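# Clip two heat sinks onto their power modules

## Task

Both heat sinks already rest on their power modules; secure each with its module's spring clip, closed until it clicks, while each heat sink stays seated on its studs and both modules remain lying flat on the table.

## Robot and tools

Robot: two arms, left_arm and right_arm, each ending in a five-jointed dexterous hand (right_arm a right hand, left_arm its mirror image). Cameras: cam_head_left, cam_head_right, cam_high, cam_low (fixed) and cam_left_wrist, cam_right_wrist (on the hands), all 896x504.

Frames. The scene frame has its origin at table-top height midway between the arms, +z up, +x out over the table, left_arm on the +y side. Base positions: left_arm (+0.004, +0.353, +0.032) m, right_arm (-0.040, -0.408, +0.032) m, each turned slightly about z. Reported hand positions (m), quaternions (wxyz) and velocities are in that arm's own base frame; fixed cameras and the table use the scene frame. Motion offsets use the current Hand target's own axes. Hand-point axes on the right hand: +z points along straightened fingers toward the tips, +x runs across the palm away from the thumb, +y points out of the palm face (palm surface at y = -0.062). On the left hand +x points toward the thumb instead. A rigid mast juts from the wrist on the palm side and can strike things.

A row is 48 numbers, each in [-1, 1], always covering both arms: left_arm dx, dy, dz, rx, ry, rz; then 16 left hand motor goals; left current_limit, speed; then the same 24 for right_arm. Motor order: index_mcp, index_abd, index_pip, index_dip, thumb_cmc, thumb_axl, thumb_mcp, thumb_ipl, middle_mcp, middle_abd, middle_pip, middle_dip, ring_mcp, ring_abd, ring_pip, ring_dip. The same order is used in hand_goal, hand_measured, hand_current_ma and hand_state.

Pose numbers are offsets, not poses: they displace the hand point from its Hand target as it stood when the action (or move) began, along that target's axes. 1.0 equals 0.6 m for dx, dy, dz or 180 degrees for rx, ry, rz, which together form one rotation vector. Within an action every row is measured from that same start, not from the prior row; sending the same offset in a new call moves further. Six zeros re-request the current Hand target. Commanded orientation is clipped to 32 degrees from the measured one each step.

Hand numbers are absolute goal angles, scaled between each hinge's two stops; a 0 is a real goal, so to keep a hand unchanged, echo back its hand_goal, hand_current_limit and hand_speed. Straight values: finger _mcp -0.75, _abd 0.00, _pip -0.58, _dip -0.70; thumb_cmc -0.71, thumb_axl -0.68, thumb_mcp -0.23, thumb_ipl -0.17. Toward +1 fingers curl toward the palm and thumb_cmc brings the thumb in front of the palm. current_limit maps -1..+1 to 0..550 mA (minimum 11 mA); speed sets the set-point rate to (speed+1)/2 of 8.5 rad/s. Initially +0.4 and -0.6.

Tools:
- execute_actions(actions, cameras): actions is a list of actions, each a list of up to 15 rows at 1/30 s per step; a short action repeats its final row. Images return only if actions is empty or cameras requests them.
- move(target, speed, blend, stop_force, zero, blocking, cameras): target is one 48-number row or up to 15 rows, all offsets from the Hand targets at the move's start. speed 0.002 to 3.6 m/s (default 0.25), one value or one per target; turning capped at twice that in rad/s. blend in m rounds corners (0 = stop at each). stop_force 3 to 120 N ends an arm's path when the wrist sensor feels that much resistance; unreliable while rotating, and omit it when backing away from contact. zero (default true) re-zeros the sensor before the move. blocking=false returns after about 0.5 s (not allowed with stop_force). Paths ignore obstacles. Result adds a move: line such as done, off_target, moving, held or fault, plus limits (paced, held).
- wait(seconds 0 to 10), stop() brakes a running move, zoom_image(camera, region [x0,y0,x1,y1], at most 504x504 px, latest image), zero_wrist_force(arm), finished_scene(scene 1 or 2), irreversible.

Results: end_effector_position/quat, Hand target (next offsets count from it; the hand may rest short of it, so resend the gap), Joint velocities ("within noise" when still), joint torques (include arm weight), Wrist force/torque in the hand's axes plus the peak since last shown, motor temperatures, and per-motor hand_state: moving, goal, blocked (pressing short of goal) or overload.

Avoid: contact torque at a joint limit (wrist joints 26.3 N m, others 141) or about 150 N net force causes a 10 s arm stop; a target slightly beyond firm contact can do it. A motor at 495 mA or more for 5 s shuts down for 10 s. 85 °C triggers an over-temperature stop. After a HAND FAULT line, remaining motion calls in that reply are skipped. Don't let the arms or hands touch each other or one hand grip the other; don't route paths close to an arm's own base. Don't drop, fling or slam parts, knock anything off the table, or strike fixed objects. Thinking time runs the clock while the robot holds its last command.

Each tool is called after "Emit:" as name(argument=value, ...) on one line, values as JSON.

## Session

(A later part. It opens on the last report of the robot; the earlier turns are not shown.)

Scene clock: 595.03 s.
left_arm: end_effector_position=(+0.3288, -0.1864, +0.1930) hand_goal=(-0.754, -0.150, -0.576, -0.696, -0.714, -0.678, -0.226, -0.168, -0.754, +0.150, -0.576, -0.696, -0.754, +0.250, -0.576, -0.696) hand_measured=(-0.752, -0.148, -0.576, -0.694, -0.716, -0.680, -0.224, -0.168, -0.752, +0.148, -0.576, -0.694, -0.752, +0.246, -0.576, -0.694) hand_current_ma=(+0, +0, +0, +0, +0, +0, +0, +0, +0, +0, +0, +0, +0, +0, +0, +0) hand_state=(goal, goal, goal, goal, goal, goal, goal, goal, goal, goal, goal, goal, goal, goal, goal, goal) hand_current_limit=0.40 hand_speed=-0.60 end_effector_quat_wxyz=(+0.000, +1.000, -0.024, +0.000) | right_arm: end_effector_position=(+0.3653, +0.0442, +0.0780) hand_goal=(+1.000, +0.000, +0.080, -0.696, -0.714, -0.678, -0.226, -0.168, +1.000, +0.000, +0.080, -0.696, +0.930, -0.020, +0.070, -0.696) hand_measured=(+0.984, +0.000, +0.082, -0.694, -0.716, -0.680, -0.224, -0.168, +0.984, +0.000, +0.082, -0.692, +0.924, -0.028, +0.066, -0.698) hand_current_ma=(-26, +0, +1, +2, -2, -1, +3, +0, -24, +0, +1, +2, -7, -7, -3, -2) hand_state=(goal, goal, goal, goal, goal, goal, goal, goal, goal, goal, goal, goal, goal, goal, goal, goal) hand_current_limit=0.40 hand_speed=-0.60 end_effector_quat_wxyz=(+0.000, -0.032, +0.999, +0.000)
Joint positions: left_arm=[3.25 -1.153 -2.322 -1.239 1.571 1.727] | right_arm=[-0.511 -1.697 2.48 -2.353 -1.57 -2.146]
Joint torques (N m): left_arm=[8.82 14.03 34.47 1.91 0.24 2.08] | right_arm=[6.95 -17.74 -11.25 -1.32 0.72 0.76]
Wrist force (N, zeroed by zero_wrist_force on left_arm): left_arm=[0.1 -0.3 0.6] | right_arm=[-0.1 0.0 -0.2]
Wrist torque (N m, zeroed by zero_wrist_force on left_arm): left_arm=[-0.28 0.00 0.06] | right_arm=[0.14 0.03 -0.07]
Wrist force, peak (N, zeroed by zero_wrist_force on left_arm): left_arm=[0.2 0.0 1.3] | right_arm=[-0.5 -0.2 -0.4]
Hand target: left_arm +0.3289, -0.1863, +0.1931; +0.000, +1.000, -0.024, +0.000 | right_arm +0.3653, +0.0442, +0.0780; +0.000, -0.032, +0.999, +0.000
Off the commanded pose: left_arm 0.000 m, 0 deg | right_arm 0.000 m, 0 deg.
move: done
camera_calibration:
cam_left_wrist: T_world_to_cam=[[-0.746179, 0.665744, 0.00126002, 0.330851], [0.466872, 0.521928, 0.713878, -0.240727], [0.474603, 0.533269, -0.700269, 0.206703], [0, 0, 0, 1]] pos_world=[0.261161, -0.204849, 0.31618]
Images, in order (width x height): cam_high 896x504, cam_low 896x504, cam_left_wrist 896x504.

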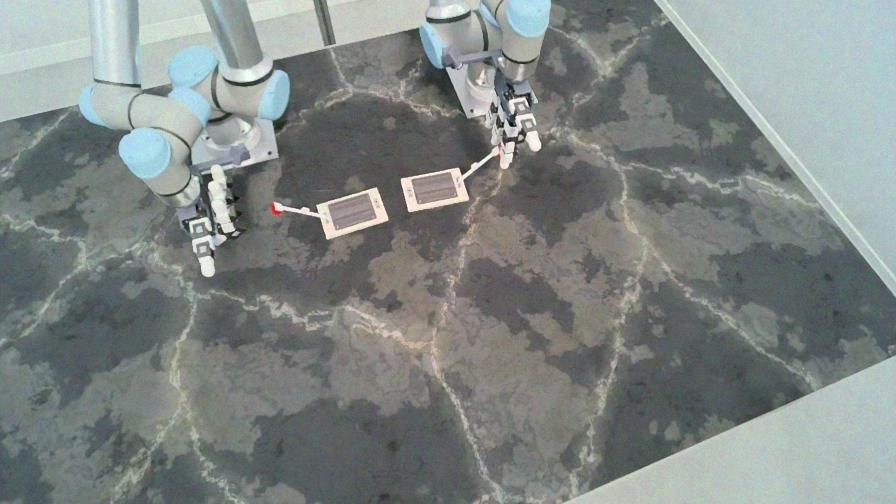

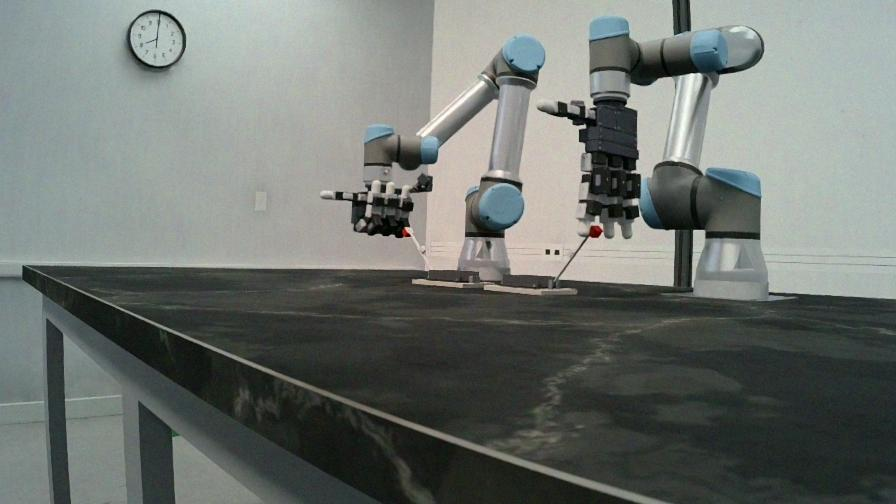

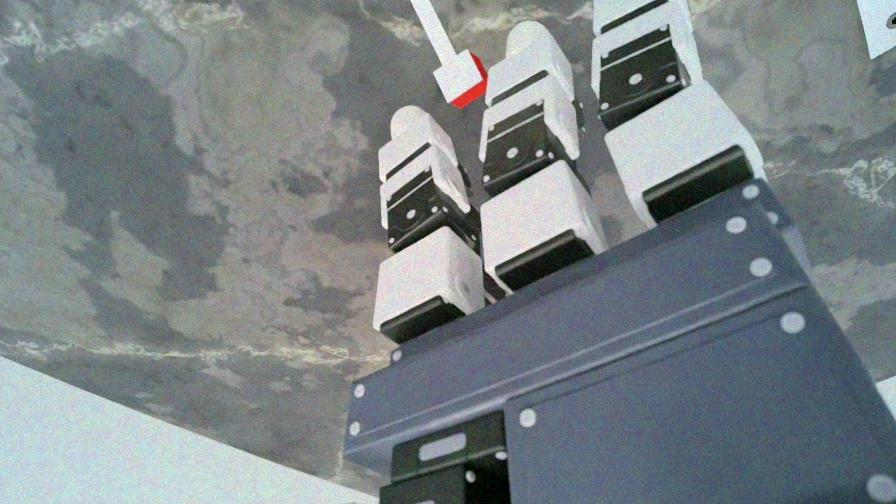

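Emit:
move(target=[[0, 0.006, 0.0, 0, 0, 0, -0.754, -0.15, -0.576, -0.696, -0.714, -0.678, -0.226, -0.168, -0.754, 0.15, -0.576, -0.696, -0.754, 0.25, -0.576, -0.696, 0.4, -0.6, 0, 0, 0, 0, 0, 0, 1.0, 0, 0.08, -0.696, -0.714, -0.678, -0.226, -0.168, 1.0, 0, 0.08, -0.696, 0.93, -0.02, 0.07, -0.696, 0.4, -0.6], [0, 0.006, 0.0, 0, 0, 0, -0.754, 0.05, -0.576, -0.696, -0.714, -0.678, -0.226, -0.168, -0.754, -0.05, -0.576, -0.696, -0.754, 0.25, -0.576, -0.696, -0.2, -0.85, 0, 0, 0, 0, 0, 0, 1.0, 0, 0.08, -0.696, -0.714, -0.678, -0.226, -0.168, 1.0, 0, 0.08, -0.696, 0.93, -0.02, 0.07, -0.696, 0.4, -0.6]], speed=0.05, cameras=["cam_left_wrist", "cam_high", "cam_low"])

Emit:
zoom_image(camera="cam_left_wrist", region=[380, 0, 600, 124])

Emit:
zoom_image(camera="cam_low", region=[520, 150, 700, 300])

Scene clock: 604.63 s.
left_arm: end_effector_position=(+0.3287, -0.1899, +0.1931) hand_goal=(-0.754, +0.050, -0.576, -0.696, -0.714, -0.678, -0.226, -0.168, -0.754, -0.050, -0.576, -0.696, -0.754, +0.250, -0.576, -0.696) hand_measured=(-0.752, +0.042, -0.576, -0.694, -0.716, -0.680, -0.224, -0.168, -0.752, -0.010, -0.576, -0.694, -0.752, +0.246, -0.576, -0.694) hand_current_ma=(+0, -1, +0, +0, +0, +0, +0, +0, +0, +26, +0, +0, +0, +0, +0, +0) hand_state=(goal, goal, goal, goal, goal, goal, goal, goal, goal, blocked, goal, goal, goal, goal, goal, goal) hand_current_limit=-0.20 hand_speed=-0.85 end_effector_quat_wxyz=(+0.000, +1.000, -0.024, +0.000) | right_arm: end_effector_position=(+0.3653, +0.0442, +0.0780) hand_goal=(+1.000, +0.000, +0.080, -0.696, -0.714, -0.678, -0.226, -0.168, +1.000, +0.000, +0.080, -0.696, +0.930, -0.020, +0.070, -0.696) hand_measured=(+0.984, +0.000, +0.082, -0.694, -0.716, -0.680, -0.224, -0.168, +0.984, +0.000, +0.082, -0.692, +0.924, -0.028, +0.066, -0.698) hand_current_ma=(-26, +0, +1, +2, -2, -1, +3, +0, -24, +0, +1, +2, -7, -7, -3, -2) hand_state=(goal, goal, goal, goal, goal, goal, goal, goal, goal, goal, goal, goal, goal, goal, goal, goal) hand_current_limit=0.40 hand_speed=-0.60 end_effector_quat_wxyz=(+0.000, -0.032, +0.999, +0.000)
Joint positions: left_arm=[3.238 -1.156 -2.32 -1.237 1.571 1.715] | right_arm=[-0.511 -1.697 2.48 -2.353 -1.57 -2.146]
Joint torques (N m): left_arm=[9.66 7.65 29.16 2.43 -0.22 2.78] | right_arm=[7.42 -17.67 -11.75 -1.39 0.58 0.59]
Wrist force (N, zeroed by zero_wrist_force on left_arm): left_arm=[-1.0 0.0 0.9] | right_arm=[-0.5 0.0 -0.1]
Wrist torque (N m, zeroed by zero_wrist_force on left_arm): left_arm=[-0.28 -0.08 -0.04] | right_arm=[0.14 0.07 -0.10]
Wrist force, peak (N, zeroed by zero_wrist_force on left_arm): left_arm=[-1.0 -0.2 1.0] | right_arm=[-0.6 -0.4 -0.3]
Hand target: left_arm +0.3287, -0.1899, +0.1931; +0.000, +1.000, -0.024, +0.000 | right_arm +0.3653, +0.0442, +0.0780; +0.000, -0.032, +0.999, +0.000
Off the commanded pose: left_arm 0.000 m, 0 deg | right_arm 0.000 m, 0 deg.
move: done
camera_calibration:
cam_left_wrist: T_world_to_cam=[[-0.746113, 0.665819, 0.00115019, 0.33314], [0.466753, 0.521808, 0.714044, -0.238971], [0.474823, 0.533294, -0.7001, 0.20858], [0, 0, 0, 1]] pos_world=[0.261061, -0.208348, 0.31628]
Images, in order (width x height): cam_high 896x504, cam_low 896x504, cam_left_wrist 896x504.

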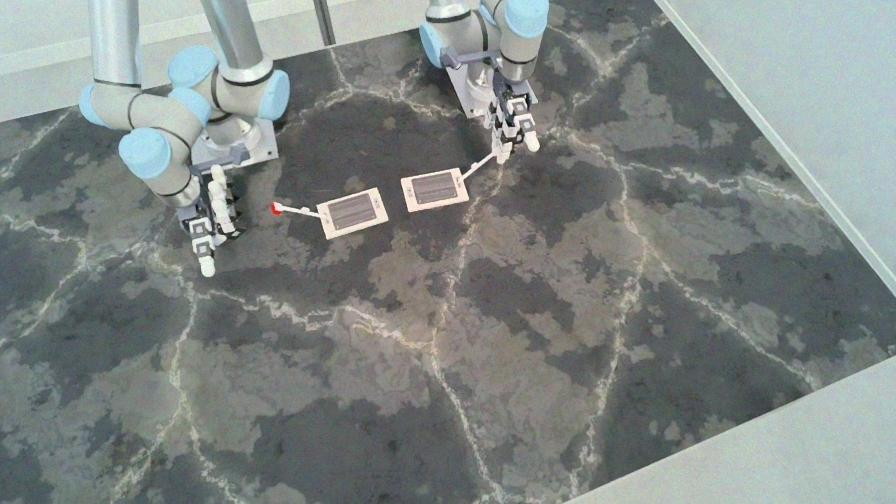

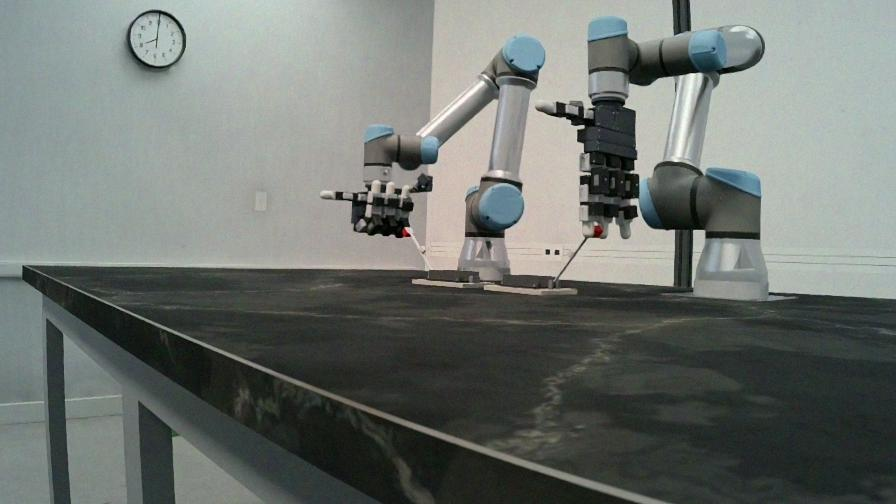

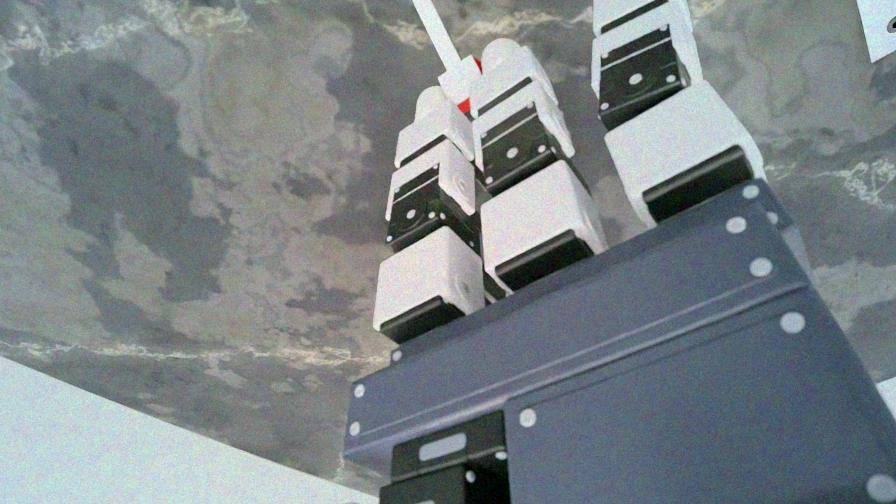

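Scaled by 2.291.

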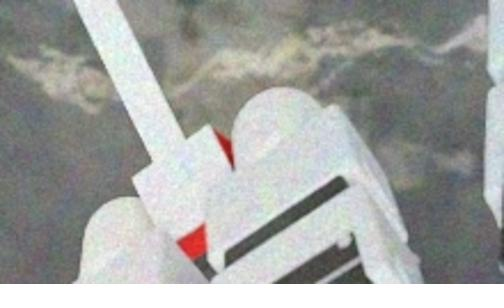

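Scaled by 2.800.

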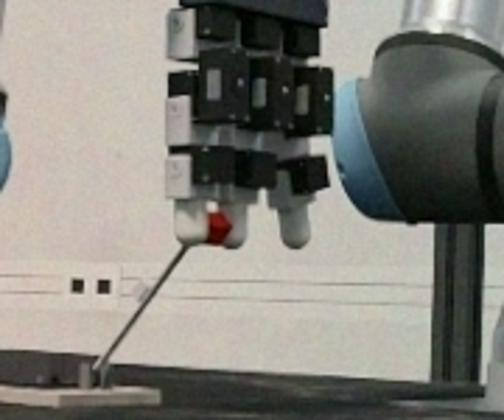

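Emit:
move(target=[-0.0023, 0, 0, 0, 0, 0, -0.754, 0.18, -0.576, -0.696, -0.714, -0.678, -0.226, -0.168, -0.754, -0.18, -0.576, -0.696, -0.754, 0.25, -0.576, -0.696, -0.2, -0.85, 0, 0, 0, 0, 0, 0, 1.0, 0, 0.08, -0.696, -0.714, -0.678, -0.226, -0.168, 1.0, 0, 0.08, -0.696, 0.93, -0.02, 0.07, -0.696, 0.4, -0.6], speed=0.05, cameras=["cam_left_wrist", "cam_low"])

Emit:
zoom_image(camera="cam_left_wrist", region=[380, 0, 600, 124])

Emit:
zoom_image(camera="cam_low", region=[520, 150, 700, 300])

Scene clock: 613.83 s.
left_arm: end_effector_position=(+0.3273, -0.1899, +0.1931) hand_goal=(-0.754, +0.180, -0.576, -0.696, -0.714, -0.678, -0.226, -0.168, -0.754, -0.180, -0.576, -0.696, -0.754, +0.250, -0.576, -0.696) hand_measured=(-0.752, +0.050, -0.576, -0.694, -0.716, -0.680, -0.224, -0.168, -0.750, -0.018, -0.576, -0.694, -0.752, +0.246, -0.576, -0.694) hand_current_ma=(+0, -220, +0, +0, +0, +0, +0, +0, +0, +220, +0, +0, +0, +0, +0, +0) hand_state=(goal, blocked, goal, goal, goal, goal, goal, goal, goal, blocked, goal, goal, goal, goal, goal, goal) hand_current_limit=-0.20 hand_speed=-0.85 end_effector_quat_wxyz=(+0.000, +1.000, -0.024, +0.000) | right_arm: end_effector_position=(+0.3653, +0.0442, +0.0780) hand_goal=(+1.000, +0.000, +0.080, -0.696, -0.714, -0.678, -0.226, -0.168, +1.000, +0.000, +0.080, -0.696, +0.930, -0.020, +0.070, -0.696) hand_measured=(+0.984, +0.000, +0.082, -0.694, -0.716, -0.680, -0.224, -0.168, +0.984, +0.000, +0.082, -0.692, +0.924, -0.028, +0.066, -0.698) hand_current_ma=(-26, +0, +1, +2, -2, -1, +3, +0, -24, +0, +1, +2, -7, -7, -3, -2) hand_state=(goal, goal, goal, goal, goal, goal, goal, goal, goal, goal, goal, goal, goal, goal, goal, goal) hand_current_limit=0.40 hand_speed=-0.60 end_effector_quat_wxyz=(+0.000, -0.032, +0.999, +0.000)
Joint positions: left_arm=[3.239 -1.151 -2.323 -1.239 1.571 1.716] | right_arm=[-0.511 -1.697 2.48 -2.353 -1.57 -2.146]
Joint torques (N m): left_arm=[6.96 8.89 13.95 1.11 1.89 2.87] | right_arm=[8.39 -18.29 -9.99 -1.33 0.72 0.7]
Wrist force (N, zeroed by zero_wrist_force on left_arm): left_arm=[1.1 -0.1 1.0] | right_arm=[-0.4 -0.3 -0.3]
Wrist torque (N m, zeroed by zero_wrist_force on left_arm): left_arm=[-0.31 0.14 -0.03] | right_arm=[0.11 0.07 -0.11]
Wrist force, peak (N, zeroed by zero_wrist_force on left_arm): left_arm=[1.4 0.3 1.2] | right_arm=[-0.6 -0.2 -0.3]
Hand target: left_arm +0.3273, -0.1899, +0.1931; +0.000, +1.000, -0.024, +0.000 | right_arm +0.3653, +0.0442, +0.0780; +0.000, -0.032, +0.999, +0.000
Off the commanded pose: left_arm 0.000 m, 0 deg | right_arm 0.000 m, 0 deg.
move: done
camera_calibration:
cam_left_wrist: T_world_to_cam=[[-0.746113, 0.665819, 0.00115019, 0.332028], [0.466753, 0.521808, 0.714044, -0.23837], [0.474823, 0.533294, -0.7001, 0.209192], [0, 0, 0, 1]] pos_world=[0.259661, -0.208248, 0.31628]
Images, in order (width x height): cam_low 896x504, cam_left_wrist 896x504.

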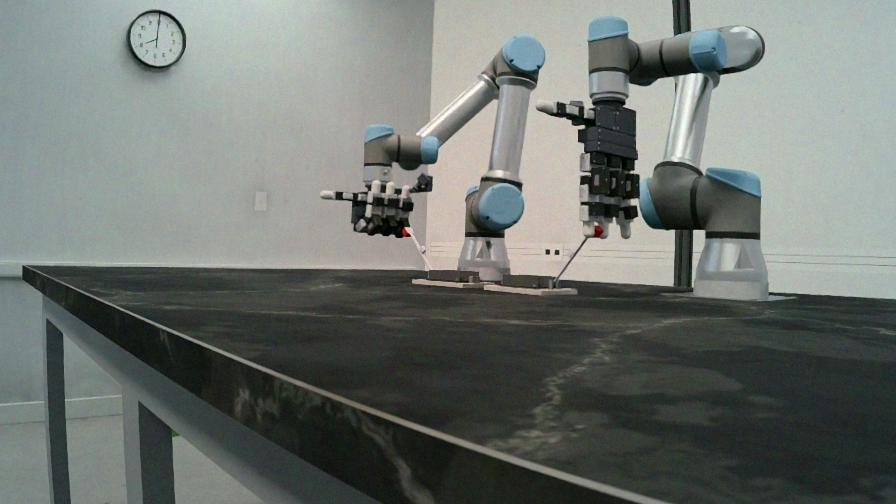

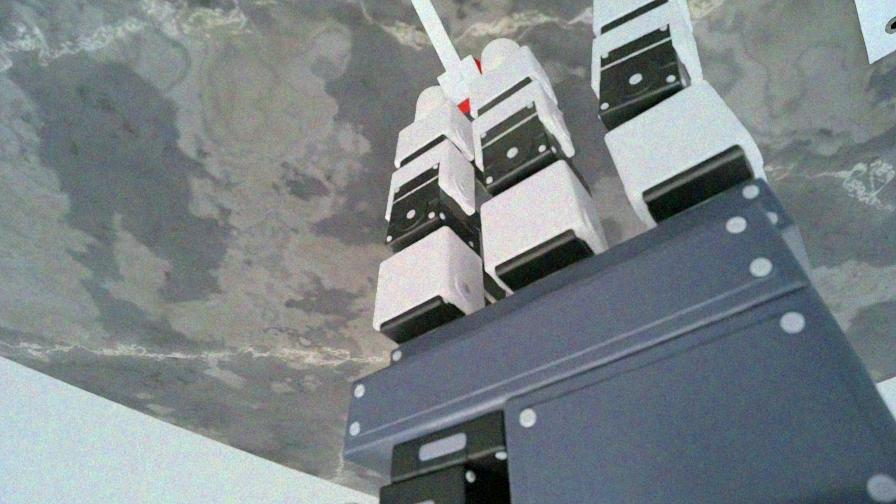

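Scaled by 2.291.

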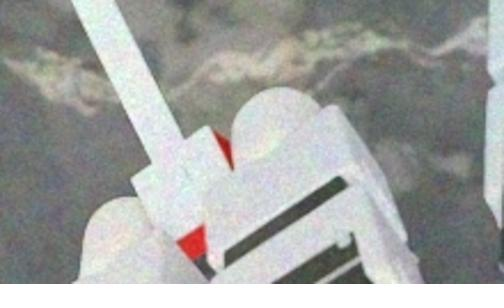

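Scaled by 2.800.

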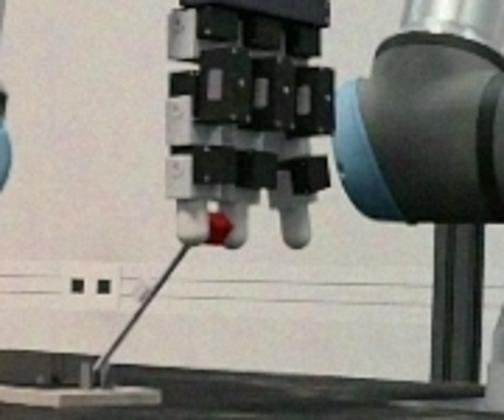

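Emit:
move(target=[[0, 0.01813, -0.01717, 0, 0, 0, -0.754, 0.18, -0.576, -0.696, -0.714, -0.678, -0.226, -0.168, -0.754, -0.18, -0.576, -0.696, -0.754, 0.25, -0.576, -0.696, -0.2, -0.85, 0, 0, 0, 0, 0, 0, 1.0, 0, 0.08, -0.696, -0.714, -0.678, -0.226, -0.168, 1.0, 0, 0.08, -0.696, 0.93, -0.02, 0.07, -0.696, 0.4, -0.6], [0, 0.04777, -0.03792, 0, 0, 0, -0.754, 0.18, -0.576, -0.696, -0.714, -0.678, -0.226, -0.168, -0.754, -0.18, -0.576, -0.696, -0.754, 0.25, -0.576, -0.696, -0.2, -0.85, 0, 0, 0, 0, 0, 0, 1.0, 0, 0.08, -0.696, -0.714, -0.678, -0.226, -0.168, 1.0, 0, 0.08, -0.696, 0.93, -0.02, 0.07, -0.696, 0.4, -0.6]], speed=0.04, blend=[0.003, 0], cameras=["cam_left_wrist", "cam_low", "cam_high"])

Emit:
zoom_image(camera="cam_left_wrist", region=[380, 0, 600, 124])

Emit:
zoom_image(camera="cam_low", region=[520, 150, 700, 300])

Scene clock: 628.47 s.
left_arm: end_effector_position=(+0.3260, -0.2186, +0.2159) hand_goal=(-0.754, +0.180, -0.576, -0.696, -0.714, -0.678, -0.226, -0.168, -0.754, -0.180, -0.576, -0.696, -0.754, +0.250, -0.576, -0.696) hand_measured=(-0.752, +0.050, -0.576, -0.696, -0.716, -0.680, -0.224, -0.168, -0.750, -0.018, -0.576, -0.696, -0.752, +0.246, -0.576, -0.694) hand_current_ma=(+0, -220, +0, +0, +0, +0, +0, +0, +1, +220, +0, +0, +0, +0, +0, +0) hand_state=(goal, blocked, goal, goal, goal, goal, goal, goal, goal, blocked, goal, goal, goal, goal, goal, goal) hand_current_limit=-0.20 hand_speed=-0.85 end_effector_quat_wxyz=(+0.000, +1.000, -0.024, +0.000) end_effector_velocity=(+0.000, +0.001, -0.002) end_effector_angular_velocity=(+0.000, +0.000, -0.003) | right_arm: end_effector_position=(+0.3653, +0.0442, +0.0780) hand_goal=(+1.000, +0.000, +0.080, -0.696, -0.714, -0.678, -0.226, -0.168, +1.000, +0.000, +0.080, -0.696, +0.930, -0.020, +0.070, -0.696) hand_measured=(+0.984, +0.000, +0.082, -0.694, -0.716, -0.680, -0.224, -0.168, +0.984, +0.000, +0.082, -0.692, +0.924, -0.028, +0.066, -0.698) hand_current_ma=(-26, +0, +1, +2, -2, -1, +3, +0, -24, +0, +1, +2, -7, -7, -3, -2) hand_state=(goal, goal, goal, goal, goal, goal, goal, goal, goal, goal, goal, goal, goal, goal, goal, goal) hand_current_limit=0.40 hand_speed=-0.60 end_effector_quat_wxyz=(+0.000, -0.032, +0.999, +0.000)
Joint positions: left_arm=[3.144 -1.159 -2.257 -1.296 1.571 1.621] | right_arm=[-0.511 -1.697 2.48 -2.353 -1.57 -2.146]
Joint velocities: left_arm=[0.004 0 -0.005 0.004 0 0.007] | right_arm=[within noise]
Joint torques (N m): left_arm=[9.33 8.49 14.08 4.15 0.93 2.82] | right_arm=[8.16 -17.48 -11.1 -1.44 0.71 0.63]
Wrist force (N, zeroed by zero_wrist_force on left_arm): left_arm=[0.1 0.4 1.3] | right_arm=[-0.5 -0.2 -0.2]
Wrist torque (N m, zeroed by zero_wrist_force on left_arm): left_arm=[-0.31 -0.02 -0.09] | right_arm=[0.12 0.08 -0.11]
Wrist force, peak (N, zeroed by zero_wrist_force on left_arm): left_arm=[1.1 0.6 1.8] | right_arm=[-0.4 -0.5 -0.4]
Hand target: left_arm +0.3260, -0.2185, +0.2158; +0.000, +1.000, -0.024, +0.000 | right_arm +0.3653, +0.0442, +0.0780; +0.000, -0.032, +0.999, +0.000
Off the commanded pose: left_arm 0.000 m, 0 deg | right_arm 0.000 m, 0 deg.
move: done
camera_calibration:
cam_left_wrist: T_world_to_cam=[[-0.746148, 0.665779, 0.00100153, 0.350191], [0.466704, 0.521967, 0.713959, -0.238987], [0.474816, 0.533187, -0.700187, 0.241082], [0, 0, 0, 1]] pos_world=[0.258361, -0.236948, 0.339079]
Images, in order (width x height): cam_high 896x504, cam_low 896x504, cam_left_wrist 896x504.

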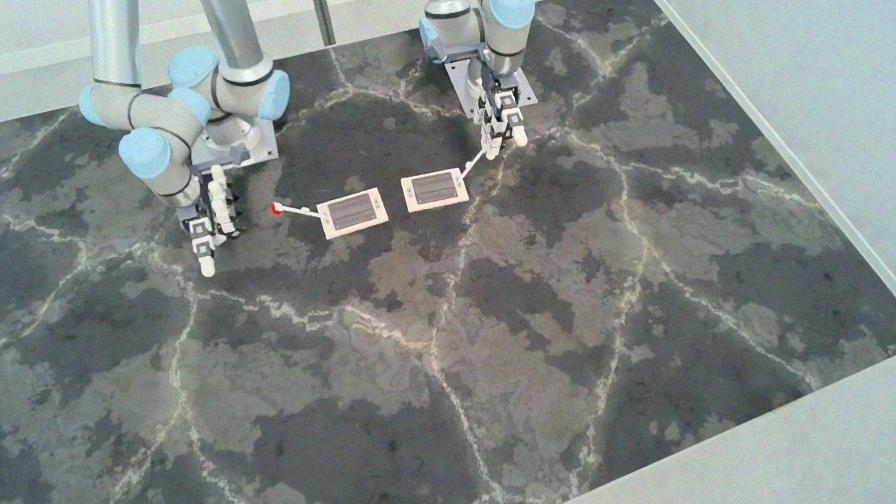

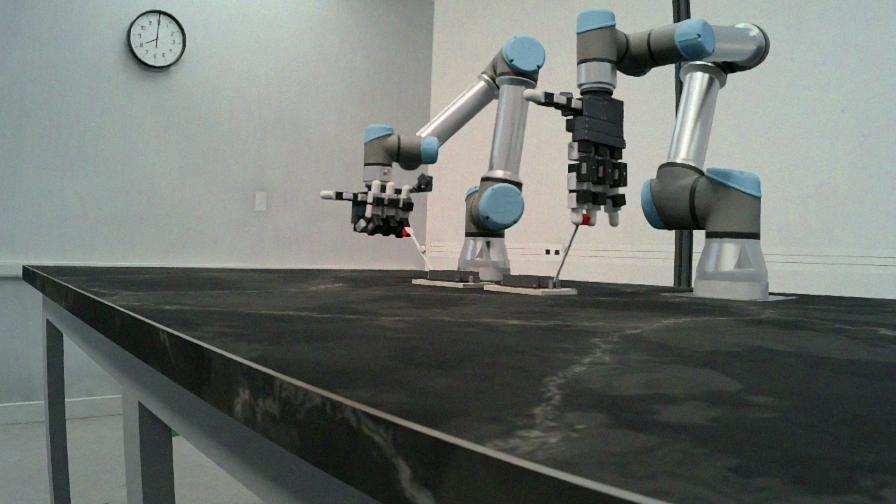

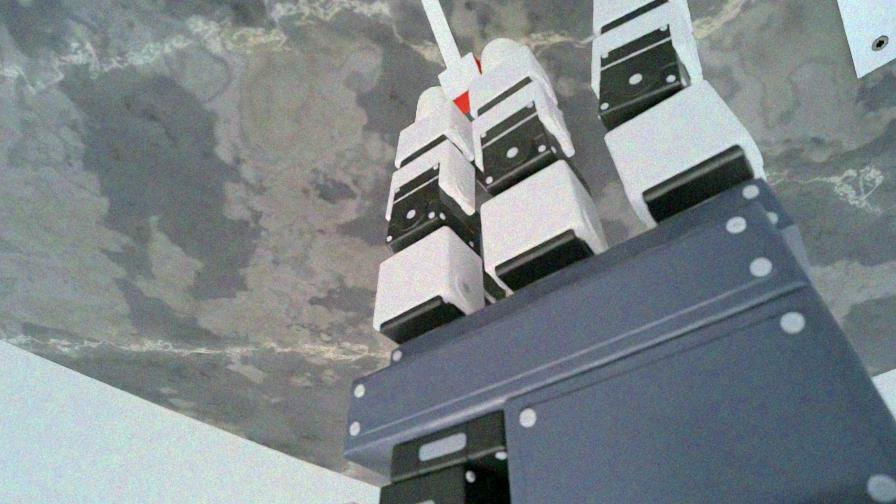

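Scaled by 2.291.

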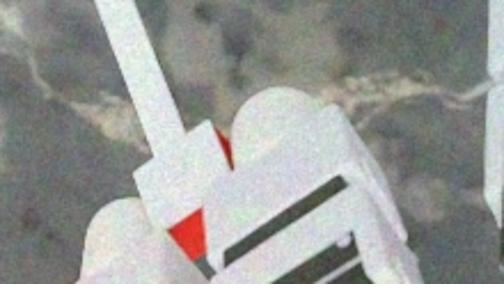

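Scaled by 2.800.

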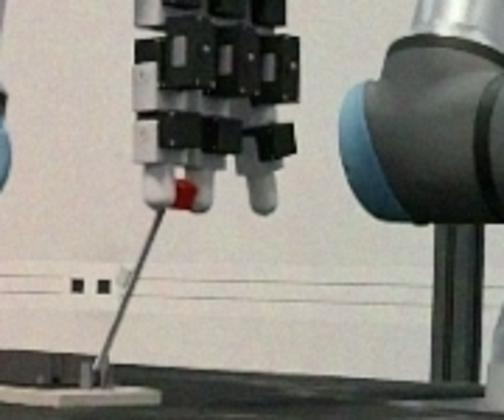

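Emit:
move(target=[[0, 0.05005, -0.02073, 0, 0, 0, -0.754, 0.18, -0.576, -0.696, -0.714, -0.678, -0.226, -0.168, -0.754, -0.18, -0.576, -0.696, -0.754, 0.25, -0.576, -0.696, -0.2, -0.85, 0, 0, 0, 0, 0, 0, 1.0, 0, 0.08, -0.696, -0.714, -0.678, -0.226, -0.168, 1.0, 0, 0.08, -0.696, 0.93, -0.02, 0.07, -0.696, 0.4, -0.6], [0, 0.10375, -0.0278, 0, 0, 0, -0.754, 0.18, -0.576, -0.696, -0.714, -0.678, -0.226, -0.168, -0.754, -0.18, -0.576, -0.696, -0.754, 0.25, -0.576, -0.696, -0.2, -0.85, 0, 0, 0, 0, 0, 0, 1.0, 0, 0.08, -0.696, -0.714, -0.678, -0.226, -0.168, 1.0, 0, 0.08, -0.696, 0.93, -0.02, 0.07, -0.696, 0.4, -0.6]], speed=0.04, blend=[0.003, 0], cameras=["cam_left_wrist", "cam_low"])

Emit:
zoom_image(camera="cam_left_wrist", region=[380, 0, 600, 124])

Emit:
zoom_image(camera="cam_low", region=[520, 150, 700, 300])

Scene clock: 640.03 s.
left_arm: end_effector_position=(+0.3231, -0.2807, +0.2326) hand_goal=(-0.754, +0.180, -0.576, -0.696, -0.714, -0.678, -0.226, -0.168, -0.754, -0.180, -0.576, -0.696, -0.754, +0.250, -0.576, -0.696) hand_measured=(-0.760, +0.052, -0.582, -0.700, -0.716, -0.680, -0.224, -0.168, -0.754, -0.018, -0.578, -0.698, -0.752, +0.246, -0.576, -0.694) hand_current_ma=(-1, -220, -1, +0, +0, +0, +0, +0, +0, +220, +0, +0, +0, +0, +0, +0) hand_state=(goal, blocked, goal, goal, goal, goal, goal, goal, goal, blocked, goal, goal, goal, goal, goal, goal) hand_current_limit=-0.20 hand_speed=-0.85 end_effector_quat_wxyz=(+0.000, +1.000, -0.024, +0.000) | right_arm: end_effector_position=(+0.3653, +0.0442, +0.0780) hand_goal=(+1.000, +0.000, +0.080, -0.696, -0.714, -0.678, -0.226, -0.168, +1.000, +0.000, +0.080, -0.696, +0.930, -0.020, +0.070, -0.696) hand_measured=(+0.984, +0.000, +0.082, -0.694, -0.716, -0.680, -0.224, -0.168, +0.984, +0.000, +0.082, -0.692, +0.924, -0.028, +0.066, -0.698) hand_current_ma=(-26, +0, +1, +2, -2, -1, +3, +0, -24, +0, +1, +2, -7, -7, -3, -2) hand_state=(goal, goal, goal, goal, goal, goal, goal, goal, goal, goal, goal, goal, goal, goal, goal, goal) hand_current_limit=0.40 hand_speed=-0.60 end_effector_quat_wxyz=(+0.000, -0.032, +0.999, +0.000)
Joint positions: left_arm=[2.95 -1.228 -2.173 -1.312 1.571 1.428] | right_arm=[-0.511 -1.697 2.48 -2.353 -1.57 -2.146]
Joint torques (N m): left_arm=[8.83 18.3 16.18 4.1 0.83 2.69] | right_arm=[8.82 -18.55 -11.36 -1.36 0.69 0.72]
Wrist force (N, zeroed by zero_wrist_force on left_arm): left_arm=[0.1 -0.1 4.4] | right_arm=[-0.4 -0.1 -0.4]
Wrist torque (N m, zeroed by zero_wrist_force on left_arm): left_arm=[-0.55 -0.08 -0.12] | right_arm=[0.14 0.07 -0.10]
Wrist force, peak (N, zeroed by zero_wrist_force on left_arm): left_arm=[-0.5 -0.1 4.7] | right_arm=[-0.6 -0.3 -0.3]
Hand target: left_arm +0.3230, -0.2807, +0.2325; +0.000, +1.000, -0.024, +0.000 | right_arm +0.3653, +0.0442, +0.0780; +0.000, -0.032, +0.999, +0.000
Off the commanded pose: left_arm 0.000 m, 0 deg | right_arm 0.000 m, 0 deg.
move: done
camera_calibration:
cam_left_wrist: T_world_to_cam=[[-0.746112, 0.665819, 0.000950735, 0.389369], [0.466649, 0.521904, 0.714042, -0.217079], [0.474927, 0.533199, -0.700102, 0.287309], [0, 0, 0, 1]] pos_world=[0.255361, -0.299148, 0.355779]
Images, in order (width x height): cam_low 896x504, cam_left_wrist 896x504.

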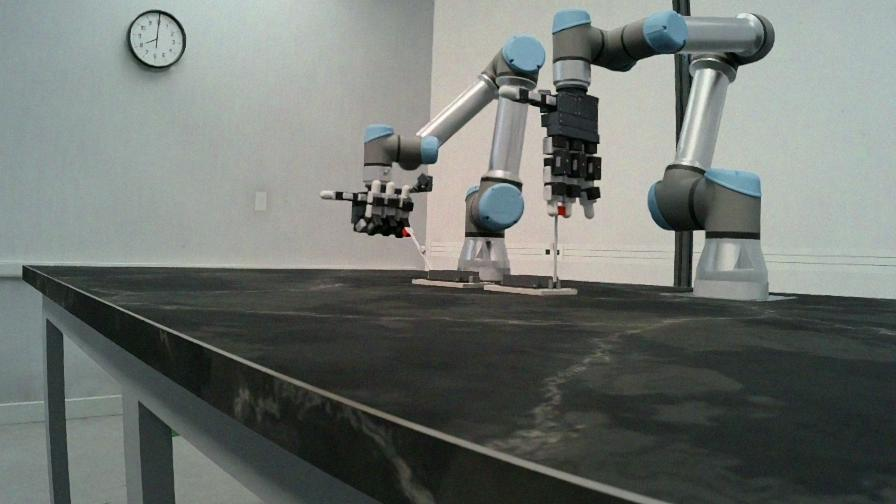

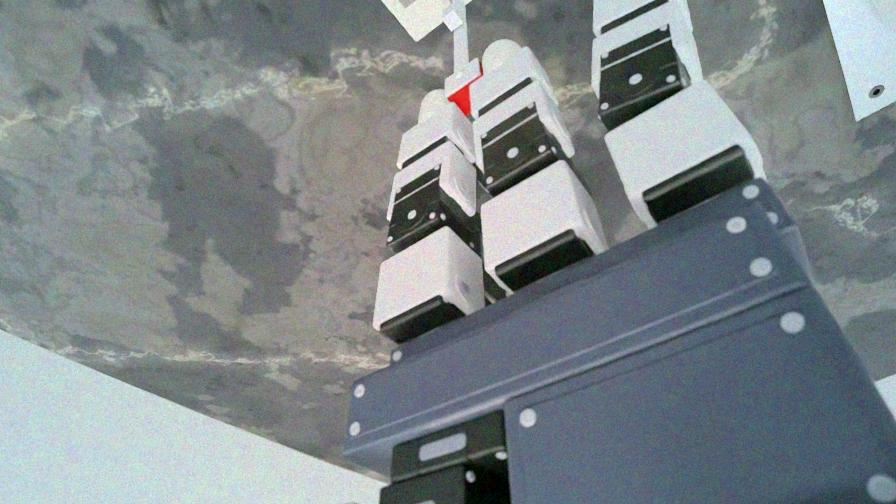

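Scaled by 2.291.

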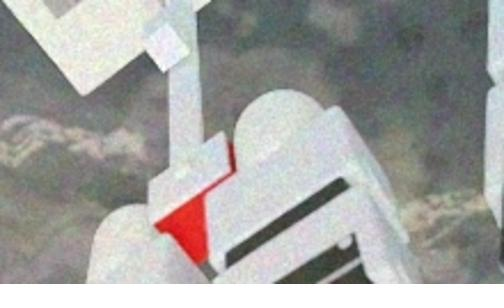

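Scaled by 2.800.

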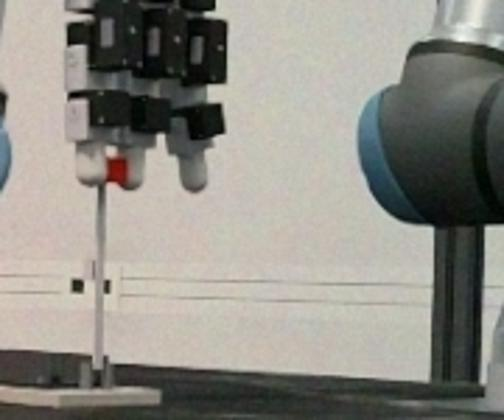

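Emit:
move(target=[0, 0, 0.005, 0, 0, 0, -0.754, 0.18, -0.576, -0.696, -0.714, -0.678, -0.226, -0.168, -0.754, -0.18, -0.576, -0.696, -0.754, 0.25, -0.576, -0.696, -0.2, -0.85, 0, 0, 0, 0, 0, 0, 1.0, 0, 0.08, -0.696, -0.714, -0.678, -0.226, -0.168, 1.0, 0, 0.08, -0.696, 0.93, -0.02, 0.07, -0.696, 0.4, -0.6], speed=0.03, cameras=["cam_high"])

Emit:
zoom_image(camera="cam_high", region=[380, 90, 548, 220])

Scene clock: 646.40 s.
left_arm: end_effector_position=(+0.3230, -0.2807, +0.2295) hand_goal=(-0.754, +0.180, -0.576, -0.696, -0.714, -0.678, -0.226, -0.168, -0.754, -0.180, -0.576, -0.696, -0.754, +0.250, -0.576, -0.696) hand_measured=(-0.760, +0.052, -0.582, -0.700, -0.716, -0.680, -0.224, -0.168, -0.754, -0.018, -0.578, -0.698, -0.752, +0.246, -0.576, -0.694) hand_current_ma=(-1, -220, -1, +0, +0, +0, +0, +0, +0, +220, +0, +0, +0, +0, +0, +0) hand_state=(goal, blocked, goal, goal, goal, goal, goal, goal, goal, blocked, goal, goal, goal, goal, goal, goal) hand_current_limit=-0.20 hand_speed=-0.85 end_effector_quat_wxyz=(+0.000, +1.000, -0.024, +0.000) | right_arm: end_effector_position=(+0.3653, +0.0442, +0.0780) hand_goal=(+1.000, +0.000, +0.080, -0.696, -0.714, -0.678, -0.226, -0.168, +1.000, +0.000, +0.080, -0.696, +0.930, -0.020, +0.070, -0.696) hand_measured=(+0.984, +0.000, +0.082, -0.694, -0.716, -0.680, -0.224, -0.168, +0.984, +0.000, +0.082, -0.692, +0.924, -0.028, +0.066, -0.698) hand_current_ma=(-26, +0, +1, +2, -2, -1, +3, +0, -24, +0, +1, +2, -7, -7, -3, -2) hand_state=(goal, goal, goal, goal, goal, goal, goal, goal, goal, goal, goal, goal, goal, goal, goal, goal) hand_current_limit=0.40 hand_speed=-0.60 end_effector_quat_wxyz=(+0.000, -0.032, +0.999, +0.000)
Joint positions: left_arm=[2.95 -1.23 -2.18 -1.303 1.571 1.428] | right_arm=[-0.511 -1.697 2.48 -2.353 -1.57 -2.146]
Joint torques (N m): left_arm=[7.61 1.44 17.29 1.69 1.86 2.66] | right_arm=[7.98 -17.81 -10.95 -1.33 0.69 0.59]
Wrist force (N, zeroed by zero_wrist_force on left_arm): left_arm=[-0.2 -0.5 -4.6] | right_arm=[-0.3 -0.2 -0.2]
Wrist torque (N m, zeroed by zero_wrist_force on left_arm): left_arm=[0.18 -0.09 -0.14] | right_arm=[0.11 0.06 -0.10]
Wrist force, peak (N, zeroed by zero_wrist_force on left_arm): left_arm=[-0.2 -0.4 -4.6] | right_arm=[-0.6 -0.2 -0.3]
Hand target: left_arm +0.3230, -0.2807, +0.2295; +0.000, +1.000, -0.024, +0.000 | right_arm +0.3653, +0.0442, +0.0780; +0.000, -0.032, +0.999, +0.000
Off the commanded pose: left_arm 0.000 m, 0 deg | right_arm 0.000 m, 0 deg.
move: done
Images, in order (width x height): cam_high 896x504.

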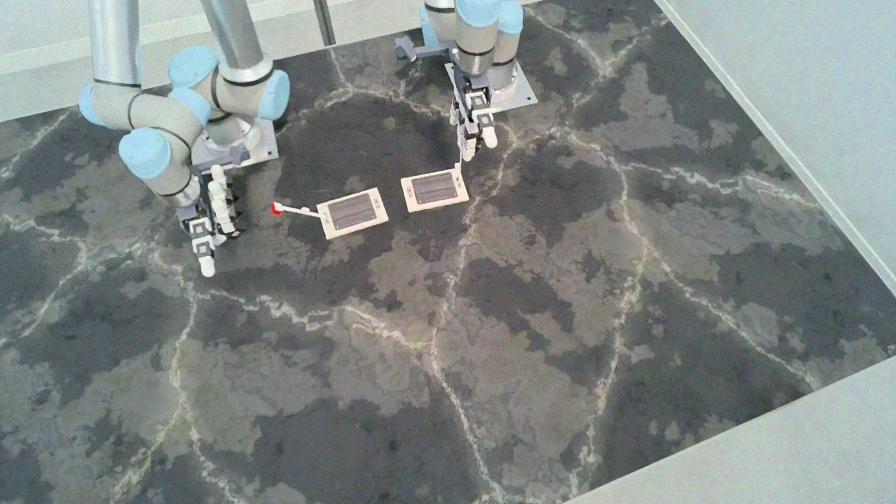

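Scaled by 3.000.

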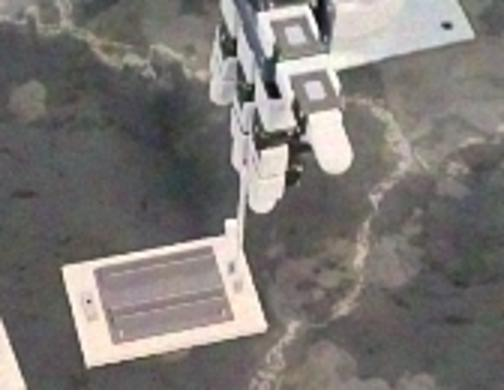

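Emit:
move(target=[[0, 0.06983, 0.00982, 0, 0, 0, -0.754, 0.18, -0.576, -0.696, -0.714, -0.678, -0.226, -0.168, -0.754, -0.18, -0.576, -0.696, -0.754, 0.25, -0.576, -0.696, -0.2, -0.85, 0, 0, 0, 0, 0, 0, 1.0, 0, 0.08, -0.696, -0.714, -0.678, -0.226, -0.168, 1.0, 0, 0.08, -0.696, 0.93, -0.02, 0.07, -0.696, 0.4, -0.6], [0, 0.13123, 0.04527, 0, 0, 0, -0.754, 0.18, -0.576, -0.696, -0.714, -0.678, -0.226, -0.168, -0.754, -0.18, -0.576, -0.696, -0.754, 0.25, -0.576, -0.696, -0.2, -0.85, 0, 0, 0, 0, 0, 0, 1.0, 0, 0.08, -0.696, -0.714, -0.678, -0.226, -0.168, 1.0, 0, 0.08, -0.696, 0.93, -0.02, 0.07, -0.696, 0.4, -0.6]], speed=0.04, blend=[0.004, 0], cameras=["cam_left_wrist", "cam_low", "cam_high"])

Emit:
zoom_image(camera="cam_left_wrist", region=[380, 0, 600, 124])

Emit:
zoom_image(camera="cam_low", region=[450, 150, 630, 300])

Emit:
zoom_image(camera="cam_high", region=[360, 90, 528, 220])

Scene clock: 656.57 s.
left_arm: end_effector_position=(+0.3192, -0.3594, +0.2023) hand_goal=(-0.754, +0.180, -0.576, -0.696, -0.714, -0.678, -0.226, -0.168, -0.754, -0.180, -0.576, -0.696, -0.754, +0.250, -0.576, -0.696) hand_measured=(-0.754, +0.056, -0.576, -0.696, -0.716, -0.680, -0.224, -0.168, -0.740, -0.018, -0.570, -0.694, -0.752, +0.246, -0.576, -0.694) hand_current_ma=(+0, -209, +0, +0, +0, +0, +0, +0, +5, +220, +1, +0, +0, +0, +0, +0) hand_state=(goal, blocked, goal, goal, goal, goal, goal, goal, goal, blocked, goal, goal, goal, goal, goal, goal) hand_current_limit=-0.20 hand_speed=-0.85 end_effector_quat_wxyz=(+0.000, +1.000, -0.024, +0.000) | right_arm: end_effector_position=(+0.3653, +0.0442, +0.0780) hand_goal=(+1.000, +0.000, +0.080, -0.696, -0.714, -0.678, -0.226, -0.168, +1.000, +0.000, +0.080, -0.696, +0.930, -0.020, +0.070, -0.696) hand_measured=(+0.984, +0.000, +0.082, -0.694, -0.716, -0.680, -0.224, -0.168, +0.984, +0.000, +0.082, -0.692, +0.924, -0.028, +0.066, -0.698) hand_current_ma=(-26, +0, +1, +2, -2, -1, +3, +0, -24, +0, +1, +2, -7, -7, -3, -2) hand_state=(goal, goal, goal, goal, goal, goal, goal, goal, goal, goal, goal, goal, goal, goal, goal, goal) hand_current_limit=0.40 hand_speed=-0.60 end_effector_quat_wxyz=(+0.000, -0.032, +0.999, +0.000)
Joint positions: left_arm=[2.738 -1.384 -2.145 -1.184 1.571 1.215] | right_arm=[-0.511 -1.697 2.48 -2.353 -1.57 -2.146]
Joint torques (N m): left_arm=[10.81 23.13 31.77 2.07 0.18 2.66] | right_arm=[7.23 -17.99 -10.88 -1.4 0.67 0.58]
Wrist force (N, zeroed by zero_wrist_force on left_arm): left_arm=[-2.9 0.0 -0.5] | right_arm=[-0.4 -0.1 -0.2]
Wrist torque (N m, zeroed by zero_wrist_force on left_arm): left_arm=[-0.18 -0.32 -0.24] | right_arm=[0.12 0.06 -0.10]
Wrist force, peak (N, zeroed by zero_wrist_force on left_arm): left_arm=[-0.3 -0.7 -5.0] | right_arm=[-0.8 -0.2 -0.3]
Hand target: left_arm +0.3192, -0.3593, +0.2024; +0.000, +1.000, -0.024, +0.000 | right_arm +0.3653, +0.0442, +0.0780; +0.000, -0.032, +0.999, +0.000
Off the commanded pose: left_arm 0.000 m, 0 deg | right_arm 0.000 m, 0 deg.
move: done
camera_calibration:
cam_left_wrist: T_world_to_cam=[[-0.746179, 0.665745, 0.00104845, 0.438844], [0.46668, 0.521938, 0.713996, -0.152529], [0.474792, 0.533258, -0.700149, 0.309983], [0, 0, 0, 1]] pos_world=[0.251461, -0.377849, 0.325479]
Images, in order (width x height): cam_high 896x504, cam_low 896x504, cam_left_wrist 896x504.

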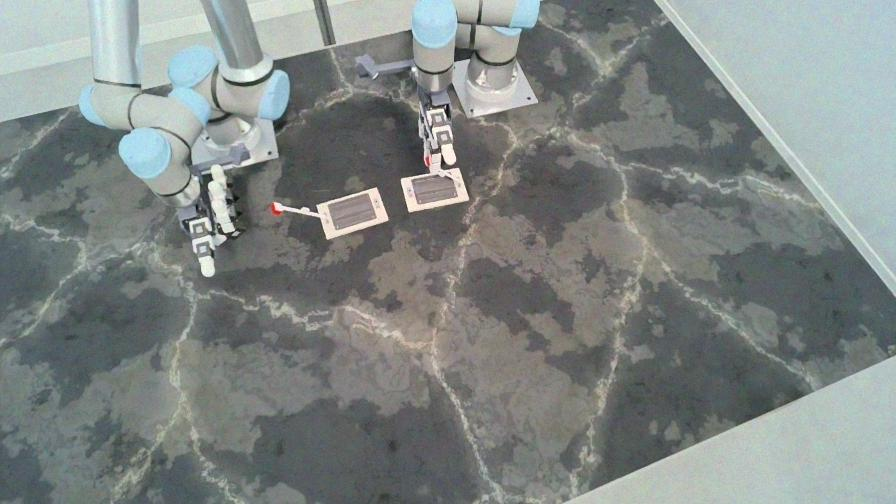

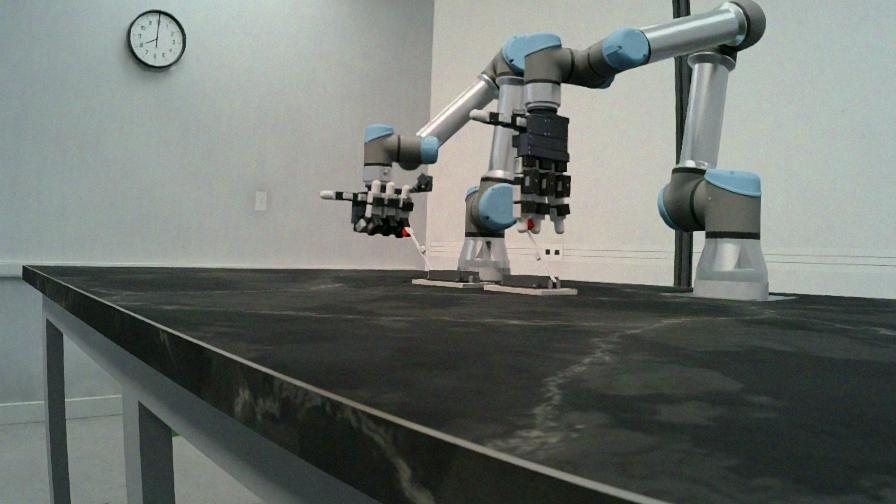

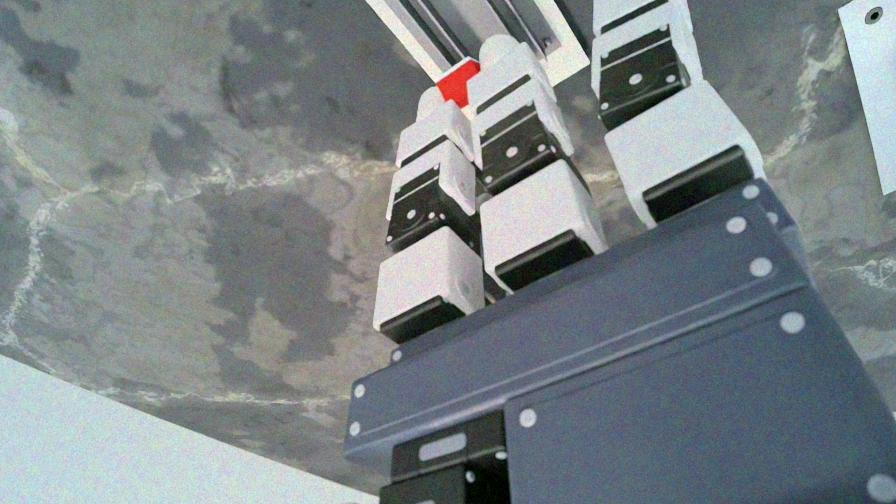

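Scaled by 2.291.

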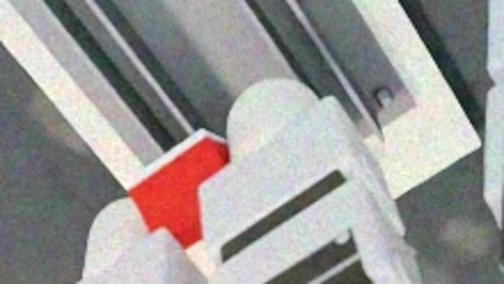

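Scaled by 2.800.

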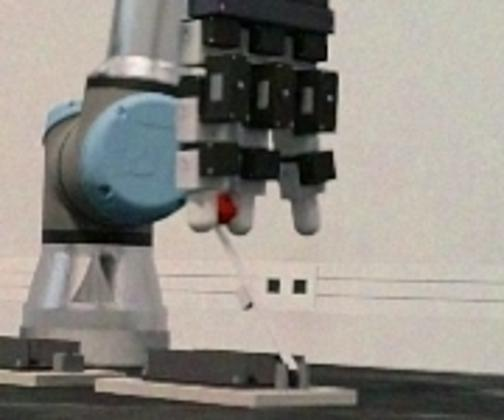

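Scaled by 3.000.

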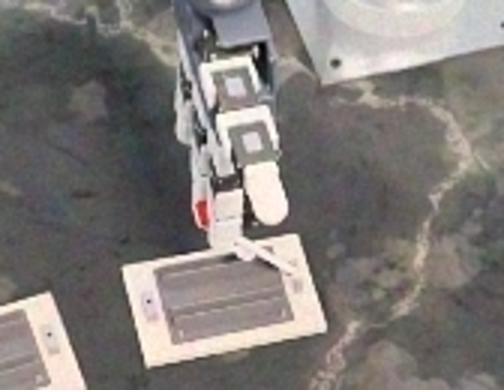

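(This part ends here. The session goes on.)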